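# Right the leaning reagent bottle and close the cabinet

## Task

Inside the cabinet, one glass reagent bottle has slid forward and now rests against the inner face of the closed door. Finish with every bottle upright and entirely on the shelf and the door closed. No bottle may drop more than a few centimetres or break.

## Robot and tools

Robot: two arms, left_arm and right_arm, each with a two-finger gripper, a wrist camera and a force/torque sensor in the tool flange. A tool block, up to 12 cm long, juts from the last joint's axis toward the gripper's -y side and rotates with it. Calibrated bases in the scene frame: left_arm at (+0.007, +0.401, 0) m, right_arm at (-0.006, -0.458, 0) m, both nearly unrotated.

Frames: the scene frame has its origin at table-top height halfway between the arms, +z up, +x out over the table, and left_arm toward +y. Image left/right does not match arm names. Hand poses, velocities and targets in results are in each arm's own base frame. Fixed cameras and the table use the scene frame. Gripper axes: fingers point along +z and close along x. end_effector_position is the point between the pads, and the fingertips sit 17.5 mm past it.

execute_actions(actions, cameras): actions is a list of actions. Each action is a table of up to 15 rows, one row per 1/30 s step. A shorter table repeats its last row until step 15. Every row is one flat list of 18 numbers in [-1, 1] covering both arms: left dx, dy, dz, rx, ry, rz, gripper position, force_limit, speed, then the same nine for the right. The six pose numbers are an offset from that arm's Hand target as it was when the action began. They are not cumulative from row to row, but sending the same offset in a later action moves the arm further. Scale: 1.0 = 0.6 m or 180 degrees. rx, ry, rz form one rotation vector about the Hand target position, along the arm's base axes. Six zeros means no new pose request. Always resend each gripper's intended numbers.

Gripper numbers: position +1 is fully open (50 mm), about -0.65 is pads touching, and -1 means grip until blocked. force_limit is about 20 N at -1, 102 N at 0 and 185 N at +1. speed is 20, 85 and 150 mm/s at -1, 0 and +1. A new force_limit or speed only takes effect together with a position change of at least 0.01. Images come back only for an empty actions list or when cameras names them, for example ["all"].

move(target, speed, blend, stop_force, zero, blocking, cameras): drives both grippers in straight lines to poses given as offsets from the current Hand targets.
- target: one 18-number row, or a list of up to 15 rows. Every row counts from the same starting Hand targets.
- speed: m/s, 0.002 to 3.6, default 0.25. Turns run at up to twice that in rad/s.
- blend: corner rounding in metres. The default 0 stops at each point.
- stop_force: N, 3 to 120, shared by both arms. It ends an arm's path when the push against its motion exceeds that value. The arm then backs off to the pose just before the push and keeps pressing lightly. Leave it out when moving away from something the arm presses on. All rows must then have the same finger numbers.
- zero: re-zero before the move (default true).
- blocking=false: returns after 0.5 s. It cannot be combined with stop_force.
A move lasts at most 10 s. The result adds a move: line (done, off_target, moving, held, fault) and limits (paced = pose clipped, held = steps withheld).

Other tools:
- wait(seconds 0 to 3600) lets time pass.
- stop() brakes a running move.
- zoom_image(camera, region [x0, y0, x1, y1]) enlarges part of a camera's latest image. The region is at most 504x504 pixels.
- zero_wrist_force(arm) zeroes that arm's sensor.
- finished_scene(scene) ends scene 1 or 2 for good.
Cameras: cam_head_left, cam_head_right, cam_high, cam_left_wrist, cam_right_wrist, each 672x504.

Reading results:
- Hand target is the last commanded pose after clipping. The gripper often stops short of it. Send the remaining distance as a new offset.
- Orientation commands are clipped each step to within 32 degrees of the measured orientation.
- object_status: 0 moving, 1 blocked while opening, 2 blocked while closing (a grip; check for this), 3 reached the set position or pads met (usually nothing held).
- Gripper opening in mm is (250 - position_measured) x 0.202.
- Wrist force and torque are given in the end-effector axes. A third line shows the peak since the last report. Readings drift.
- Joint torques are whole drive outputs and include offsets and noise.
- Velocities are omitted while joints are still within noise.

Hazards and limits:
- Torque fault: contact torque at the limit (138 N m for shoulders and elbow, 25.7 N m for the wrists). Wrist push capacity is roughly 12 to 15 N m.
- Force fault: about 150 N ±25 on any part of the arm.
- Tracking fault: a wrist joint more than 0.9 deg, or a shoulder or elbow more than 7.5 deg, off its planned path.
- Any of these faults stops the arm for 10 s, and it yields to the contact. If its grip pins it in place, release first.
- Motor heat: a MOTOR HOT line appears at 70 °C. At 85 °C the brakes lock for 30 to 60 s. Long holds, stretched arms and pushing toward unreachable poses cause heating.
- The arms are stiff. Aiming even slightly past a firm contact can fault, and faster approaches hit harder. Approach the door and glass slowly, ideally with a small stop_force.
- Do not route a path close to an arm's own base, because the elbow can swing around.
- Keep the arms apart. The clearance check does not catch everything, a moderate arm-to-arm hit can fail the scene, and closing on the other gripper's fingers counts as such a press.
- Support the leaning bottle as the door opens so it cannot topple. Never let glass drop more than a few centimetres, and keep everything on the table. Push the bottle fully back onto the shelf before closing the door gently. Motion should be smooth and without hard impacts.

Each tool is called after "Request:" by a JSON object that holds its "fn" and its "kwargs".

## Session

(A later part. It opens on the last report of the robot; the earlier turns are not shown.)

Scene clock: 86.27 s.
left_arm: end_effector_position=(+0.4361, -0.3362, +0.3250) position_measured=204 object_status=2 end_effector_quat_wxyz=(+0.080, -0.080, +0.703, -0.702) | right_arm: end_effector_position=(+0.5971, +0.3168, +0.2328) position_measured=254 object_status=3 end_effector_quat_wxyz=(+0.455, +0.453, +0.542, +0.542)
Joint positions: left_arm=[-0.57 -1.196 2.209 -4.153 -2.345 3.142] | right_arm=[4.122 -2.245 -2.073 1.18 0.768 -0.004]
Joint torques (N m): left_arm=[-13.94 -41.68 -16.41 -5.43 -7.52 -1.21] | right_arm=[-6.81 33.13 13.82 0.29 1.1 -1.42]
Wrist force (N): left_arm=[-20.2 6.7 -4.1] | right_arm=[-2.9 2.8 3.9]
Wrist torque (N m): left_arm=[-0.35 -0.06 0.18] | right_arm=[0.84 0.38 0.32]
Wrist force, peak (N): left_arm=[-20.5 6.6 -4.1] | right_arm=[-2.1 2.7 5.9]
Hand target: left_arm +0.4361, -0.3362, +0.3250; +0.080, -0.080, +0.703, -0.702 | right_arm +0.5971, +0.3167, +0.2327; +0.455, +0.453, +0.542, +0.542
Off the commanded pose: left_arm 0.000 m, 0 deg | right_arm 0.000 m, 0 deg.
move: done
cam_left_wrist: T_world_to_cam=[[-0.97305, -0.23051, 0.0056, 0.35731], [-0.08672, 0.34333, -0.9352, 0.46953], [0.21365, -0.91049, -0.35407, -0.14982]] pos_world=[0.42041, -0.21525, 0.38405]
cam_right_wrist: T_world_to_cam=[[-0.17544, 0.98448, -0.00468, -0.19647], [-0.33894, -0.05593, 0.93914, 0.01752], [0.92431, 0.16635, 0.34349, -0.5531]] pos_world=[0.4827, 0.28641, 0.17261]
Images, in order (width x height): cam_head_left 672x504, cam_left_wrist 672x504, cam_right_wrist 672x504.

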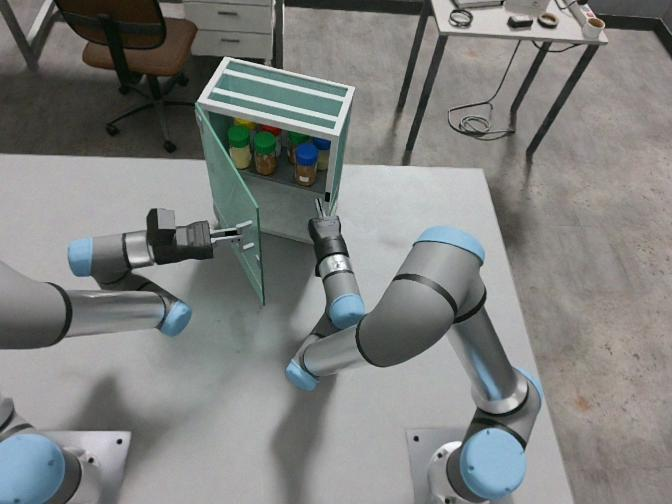

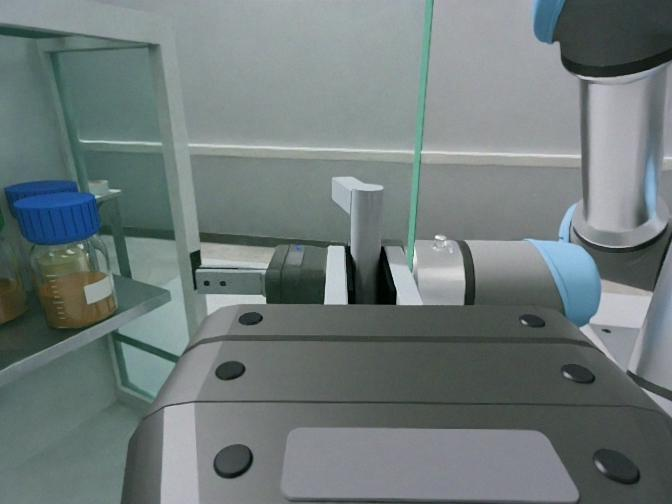

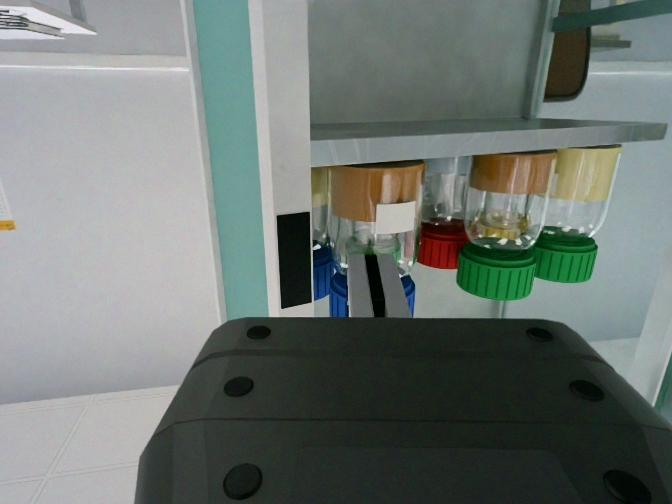

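Request:
{"fn": "move", "kwargs": {"target": [0,0,0,0,0,0,-1,-0.7,-0.8,-0.05,-0.45,0,0,0,0,-1,1,1], "speed": 0.2}}

Request:
{"fn": "move", "kwargs": {"target": [[0.0275,-0.057,0,0,0,0.0417,-1,-0.7,-0.8,0,0,0,0,0,0,-1,1,1],[0.0595,-0.1103,0,0,0,0.0833,-1,-0.7,-0.8,0,0,0,0,0,0,-1,1,1],[0.098,-0.1593,0,0,0,0.125,-1,-0.7,-0.8,0,0,0,0,0,0,-1,1,1],[0.1425,-0.203,0,0,0,0.1667,-1,-0.7,-0.8,0,0,0,0,0,0,-1,1,1],[0.178,-0.2313,0,0,0,0.1967,-1,-0.7,-0.8,0,0,0,0,0,0,-1,1,1],[0.2123,-0.2543,0,0,0,0.2245,-1,-0.7,-0.8,0,0,0,0,0,0,-1,1,1]], "speed": 0.1, "blend": 0.008}}

Request:
{"fn": "move", "kwargs": {"target": [0.0494,-0.0239,0,0,0,0.0365,-1,-0.7,-0.8,0,0,0,0,0,0,-1,1,1], "speed": 0.03, "cameras": ["cam_left_wrist","cam_head_left","cam_right_wrist"]}}

Scene clock: 88.63 s.
left_arm: end_effector_position=(+0.4361, -0.3362, +0.3250) position_measured=204 object_status=2 end_effector_quat_wxyz=(+0.080, -0.080, +0.703, -0.702) | right_arm: end_effector_position=(+0.5671, +0.0468, +0.2328) position_measured=254 object_status=3 end_effector_quat_wxyz=(+0.455, +0.453, +0.542, +0.542)
Joint positions: left_arm=[-0.57 -1.196 2.209 -4.153 -2.345 3.142] | right_arm=[3.586 -2.138 -2.436 1.435 1.304 -0.003]
Joint torques (N m): left_arm=[-15.03 -41.77 -16.72 -5.29 -7.55 -1.23] | right_arm=[-4.97 23.17 9.63 1.28 0.38 0.86]
Wrist force (N): left_arm=[-20.1 6.5 -4.1] | right_arm=[-2.8 3.0 3.8]
Wrist torque (N m): left_arm=[-0.38 -0.06 0.18] | right_arm=[0.87 0.37 0.18]
Wrist force, peak (N): left_arm=[-20.4 6.8 -4.1] | right_arm=[-5.5 2.9 3.1]
Hand target: left_arm +0.4361, -0.3362, +0.3250; +0.080, -0.080, +0.703, -0.702 | right_arm +0.5671, +0.0467, +0.2327; +0.455, +0.453, +0.542, +0.542
Off the commanded pose: left_arm 0.000 m, 0 deg | right_arm 0.000 m, 0 deg.
move: done

Scene clock: 92.57 s.
left_arm: end_effector_position=(+0.5635, -0.4888, +0.3249) position_measured=204 object_status=2 end_effector_quat_wxyz=(+0.318, -0.318, +0.632, -0.632) | right_arm: end_effector_position=(+0.5671, +0.0467, +0.2327) position_measured=254 object_status=3 end_effector_quat_wxyz=(+0.455, +0.453, +0.542, +0.542)
Joint positions: left_arm=[-1.031 -1.031 1.908 -4.018 -1.178 3.141] | right_arm=[3.586 -2.138 -2.436 1.435 1.304 -0.003]
Joint torques (N m): left_arm=[-1.85 -46.22 -15.47 -3.4 -4.58 -1.44] | right_arm=[-8.5 22.34 12.02 4.25 1.49 -0.19]
Wrist force (N): left_arm=[-11.6 1.1 -2.7] | right_arm=[-2.6 3.3 3.9]
Wrist torque (N m): left_arm=[-0.38 0.04 0.26] | right_arm=[0.92 0.35 0.18]
Wrist force, peak (N): left_arm=[43.8 4.4 5.3] | right_arm=[-3.0 3.4 4.3]
Hand target: left_arm +0.5635, -0.4888, +0.3250; +0.318, -0.318, +0.632, -0.632 | right_arm +0.5671, +0.0467, +0.2327; +0.455, +0.453, +0.542, +0.542
Off the commanded pose: left_arm 0.000 m, 0 deg | right_arm 0.000 m, 0 deg.
move: done

Scene clock: 94.77 s.
left_arm: end_effector_position=(+0.5932, -0.5032, +0.3249) position_measured=204 object_status=2 end_effector_quat_wxyz=(+0.353, -0.354, +0.613, -0.612) | right_arm: end_effector_position=(+0.5671, +0.0467, +0.2327) position_measured=254 object_status=3 end_effector_quat_wxyz=(+0.455, +0.453, +0.542, +0.542)
Joint positions: left_arm=[-1.048 -0.969 1.791 -3.963 -1.046 3.141] | right_arm=[3.586 -2.138 -2.436 1.435 1.304 -0.003]
Joint torques (N m): left_arm=[3.64 -49.97 -9.39 -2.95 -0.58 -1.52] | right_arm=[-8.48 23.6 12.02 3.84 1.29 -0.3]
Wrist force (N): left_arm=[5.5 -3.3 -0.2] | right_arm=[-2.5 3.0 3.9]
Wrist torque (N m): left_arm=[-0.38 0.29 0.30] | right_arm=[0.88 0.33 0.18]
Wrist force, peak (N): left_arm=[7.5 -3.0 11.0] | right_arm=[-2.7 3.4 4.4]
Hand target: left_arm +0.5931, -0.5031, +0.3250; +0.353, -0.353, +0.613, -0.612 | right_arm +0.5671, +0.0467, +0.2327; +0.455, +0.453, +0.542, +0.542
Off the commanded pose: left_arm 0.000 m, 0 deg | right_arm 0.000 m, 0 deg.
move: done
cam_left_wrist: T_world_to_cam=[[-0.49522, -0.86875, 0.00556, -0.1329], [-0.31026, 0.17087, -0.93517, 0.58616], [0.81148, -0.46484, -0.35416, -0.46575]] pos_world=[0.49399, -0.43212, 0.38395]
cam_right_wrist: T_world_to_cam=[[-0.17541, 0.98448, -0.00477, 0.06418], [-0.33887, -0.05582, 0.93918, -0.0077], [0.92434, 0.16636, 0.3434, -0.48041]] pos_world=[0.4527, 0.01631, 0.17251]
Images, in order (width x height): cam_head_left 672x504, cam_left_wrist 672x504, cam_right_wrist 672x504.

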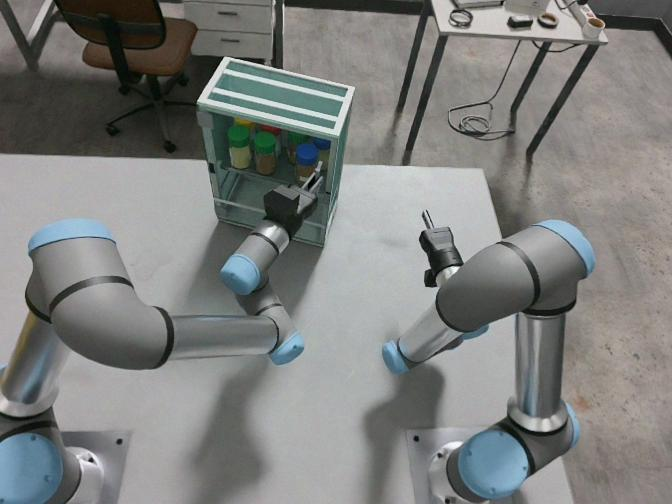

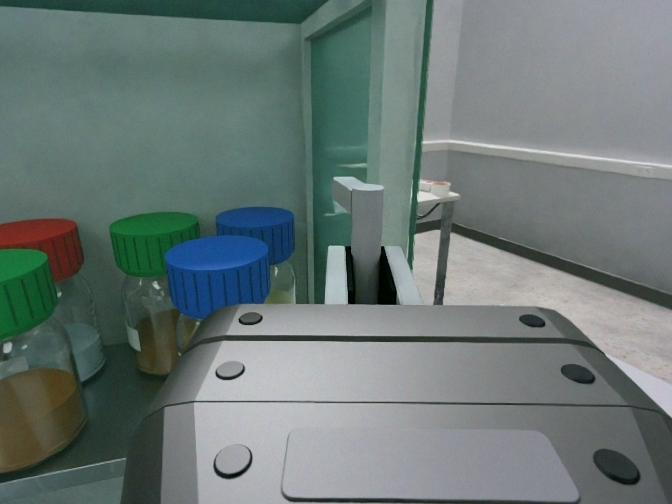

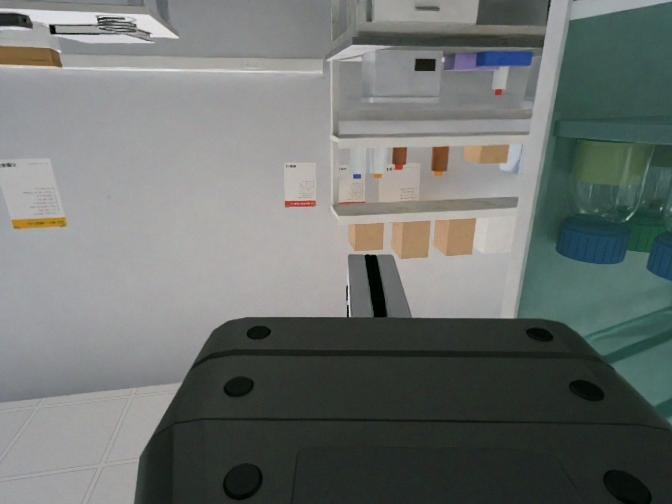

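Request:
{"fn": "move", "kwargs": {"target": [0.0025,-0.001,0,0,0,0,-1,-0.7,-0.8,0,0,0,0,0,0,-1,1,1], "speed": 0.02, "stop_force": 25}}

Request:
{"fn": "move", "kwargs": {"target": [0,0,0,0,0,0,1,-0.7,-0.8,0,0,0,0,0,0,-1,1,1]}}

Request:
{"fn": "move", "kwargs": {"target": [-0.125,0.072,0,0,0,0,1,-0.7,-0.8,0,0,0,0,0,0,-1,1,1], "speed": 0.15, "cameras": ["cam_left_wrist","cam_head_left"]}}

Scene clock: 96.23 s.
left_arm: end_effector_position=(+0.5943, -0.5036, +0.3250) position_measured=204 object_status=2 end_effector_quat_wxyz=(+0.353, -0.353, +0.613, -0.612) | right_arm: end_effector_position=(+0.5671, +0.0467, +0.2327) position_measured=254 object_status=3 end_effector_quat_wxyz=(+0.455, +0.453, +0.542, +0.542)
Joint positions: left_arm=[-1.047 -0.967 1.787 -3.962 -1.048 3.141] | right_arm=[3.586 -2.138 -2.436 1.435 1.304 -0.003]
Joint torques (N m): left_arm=[0.62 -48.06 -14.93 -2.21 2.87 -1.32] | right_arm=[-7.81 23.36 12.05 4.08 1.37 -0.21]
Wrist force (N): left_arm=[4.4 2.2 -24.7] | right_arm=[-2.7 2.8 3.9]
Wrist torque (N m): left_arm=[-0.33 0.24 0.30] | right_arm=[0.86 0.36 0.18]
Wrist force, peak (N): left_arm=[2.3 2.8 -27.2] | right_arm=[-2.8 3.2 4.2]
Hand target: left_arm +0.5943, -0.5036, +0.3250; +0.353, -0.353, +0.613, -0.612 | right_arm +0.5671, +0.0467, +0.2327; +0.455, +0.453, +0.542, +0.542
Off the commanded pose: left_arm 0.000 m, 0 deg | right_arm 0.000 m, 0 deg.
move: contact (left_arm)

Scene clock: 97.70 s.
left_arm: end_effector_position=(+0.5943, -0.5036, +0.3250) position_measured=3 object_status=3 end_effector_quat_wxyz=(+0.353, -0.353, +0.613, -0.612) | right_arm: end_effector_position=(+0.5671, +0.0467, +0.2327) position_measured=254 object_status=3 end_effector_quat_wxyz=(+0.455, +0.453, +0.542, +0.542)
Joint positions: left_arm=[-1.047 -0.967 1.787 -3.962 -1.048 3.141] | right_arm=[3.586 -2.138 -2.436 1.435 1.304 -0.003]
Joint torques (N m): left_arm=[0.68 -47.51 -17.06 -2.13 -1.39 -1.26] | right_arm=[-8.96 23.09 13.49 4.05 1.48 -0.39]
Wrist force (N): left_arm=[-0.1 -2.0 1.2] | right_arm=[-2.9 3.0 4.0]
Wrist torque (N m): left_arm=[-0.40 0.29 0.27] | right_arm=[0.88 0.38 0.18]
Wrist force, peak (N): left_arm=[4.8 0.9 -20.1] | right_arm=[-2.8 3.2 4.4]
Hand target: left_arm +0.5943, -0.5036, +0.3250; +0.353, -0.353, +0.613, -0.612 | right_arm +0.5671, +0.0467, +0.2327; +0.455, +0.453, +0.542, +0.542
Off the commanded pose: left_arm 0.000 m, 0 deg | right_arm 0.000 m, 0 deg.
move: done

Scene clock: 98.77 s.
left_arm: end_effector_position=(+0.5193, -0.4605, +0.3250) position_measured=3 object_status=3 end_effector_quat_wxyz=(+0.353, -0.353, +0.613, -0.612) | right_arm: end_effector_position=(+0.5671, +0.0467, +0.2327) position_measured=254 object_status=3 end_effector_quat_wxyz=(+0.455, +0.453, +0.542, +0.542)
Joint positions: left_arm=[-1.148 -1.104 2.044 -4.081 -0.947 3.141] | right_arm=[3.586 -2.138 -2.436 1.435 1.304 -0.003]
Joint torques (N m): left_arm=[5.53 -33.37 -10.19 -1.4 -1.03 -0.69] | right_arm=[-7.88 23 13.73 3.96 1.4 -0.29]
Wrist force (N): left_arm=[0.5 -2.3 1.2] | right_arm=[-2.3 3.0 3.9]
Wrist torque (N m): left_arm=[-0.47 0.15 0.28] | right_arm=[0.87 0.29 0.18]
Wrist force, peak (N): left_arm=[0.0 -1.8 3.3] | right_arm=[-2.6 3.2 4.5]
Hand target: left_arm +0.5193, -0.4604, +0.3250; +0.353, -0.353, +0.613, -0.612 | right_arm +0.5671, +0.0467, +0.2327; +0.455, +0.453, +0.542, +0.542
Off the commanded pose: left_arm 0.000 m, 0 deg | right_arm 0.000 m, 0 deg.
move: done
cam_left_wrist: T_world_to_cam=[[-0.49543, -0.86863, 0.00579, -0.13222], [-0.31015, 0.17067, -0.93524, 0.55595], [0.81139, -0.46514, -0.35396, -0.38609]] pos_world=[0.42019, -0.38932, 0.38405]
Images, in order (width x height): cam_head_left 672x504, cam_left_wrist 672x504.

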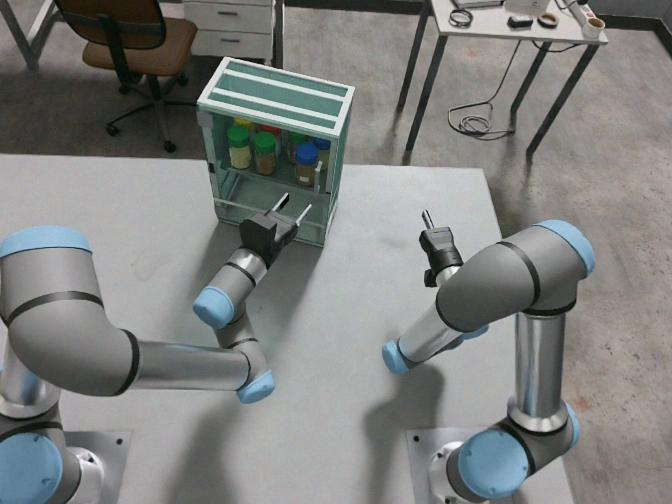

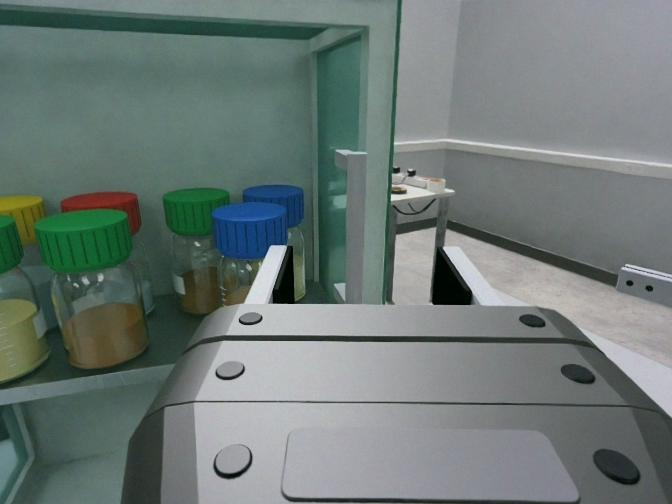

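Request:
{"fn": "finished_scene", "kwargs": {"scene": 1}}

The scene is finished: the task was done.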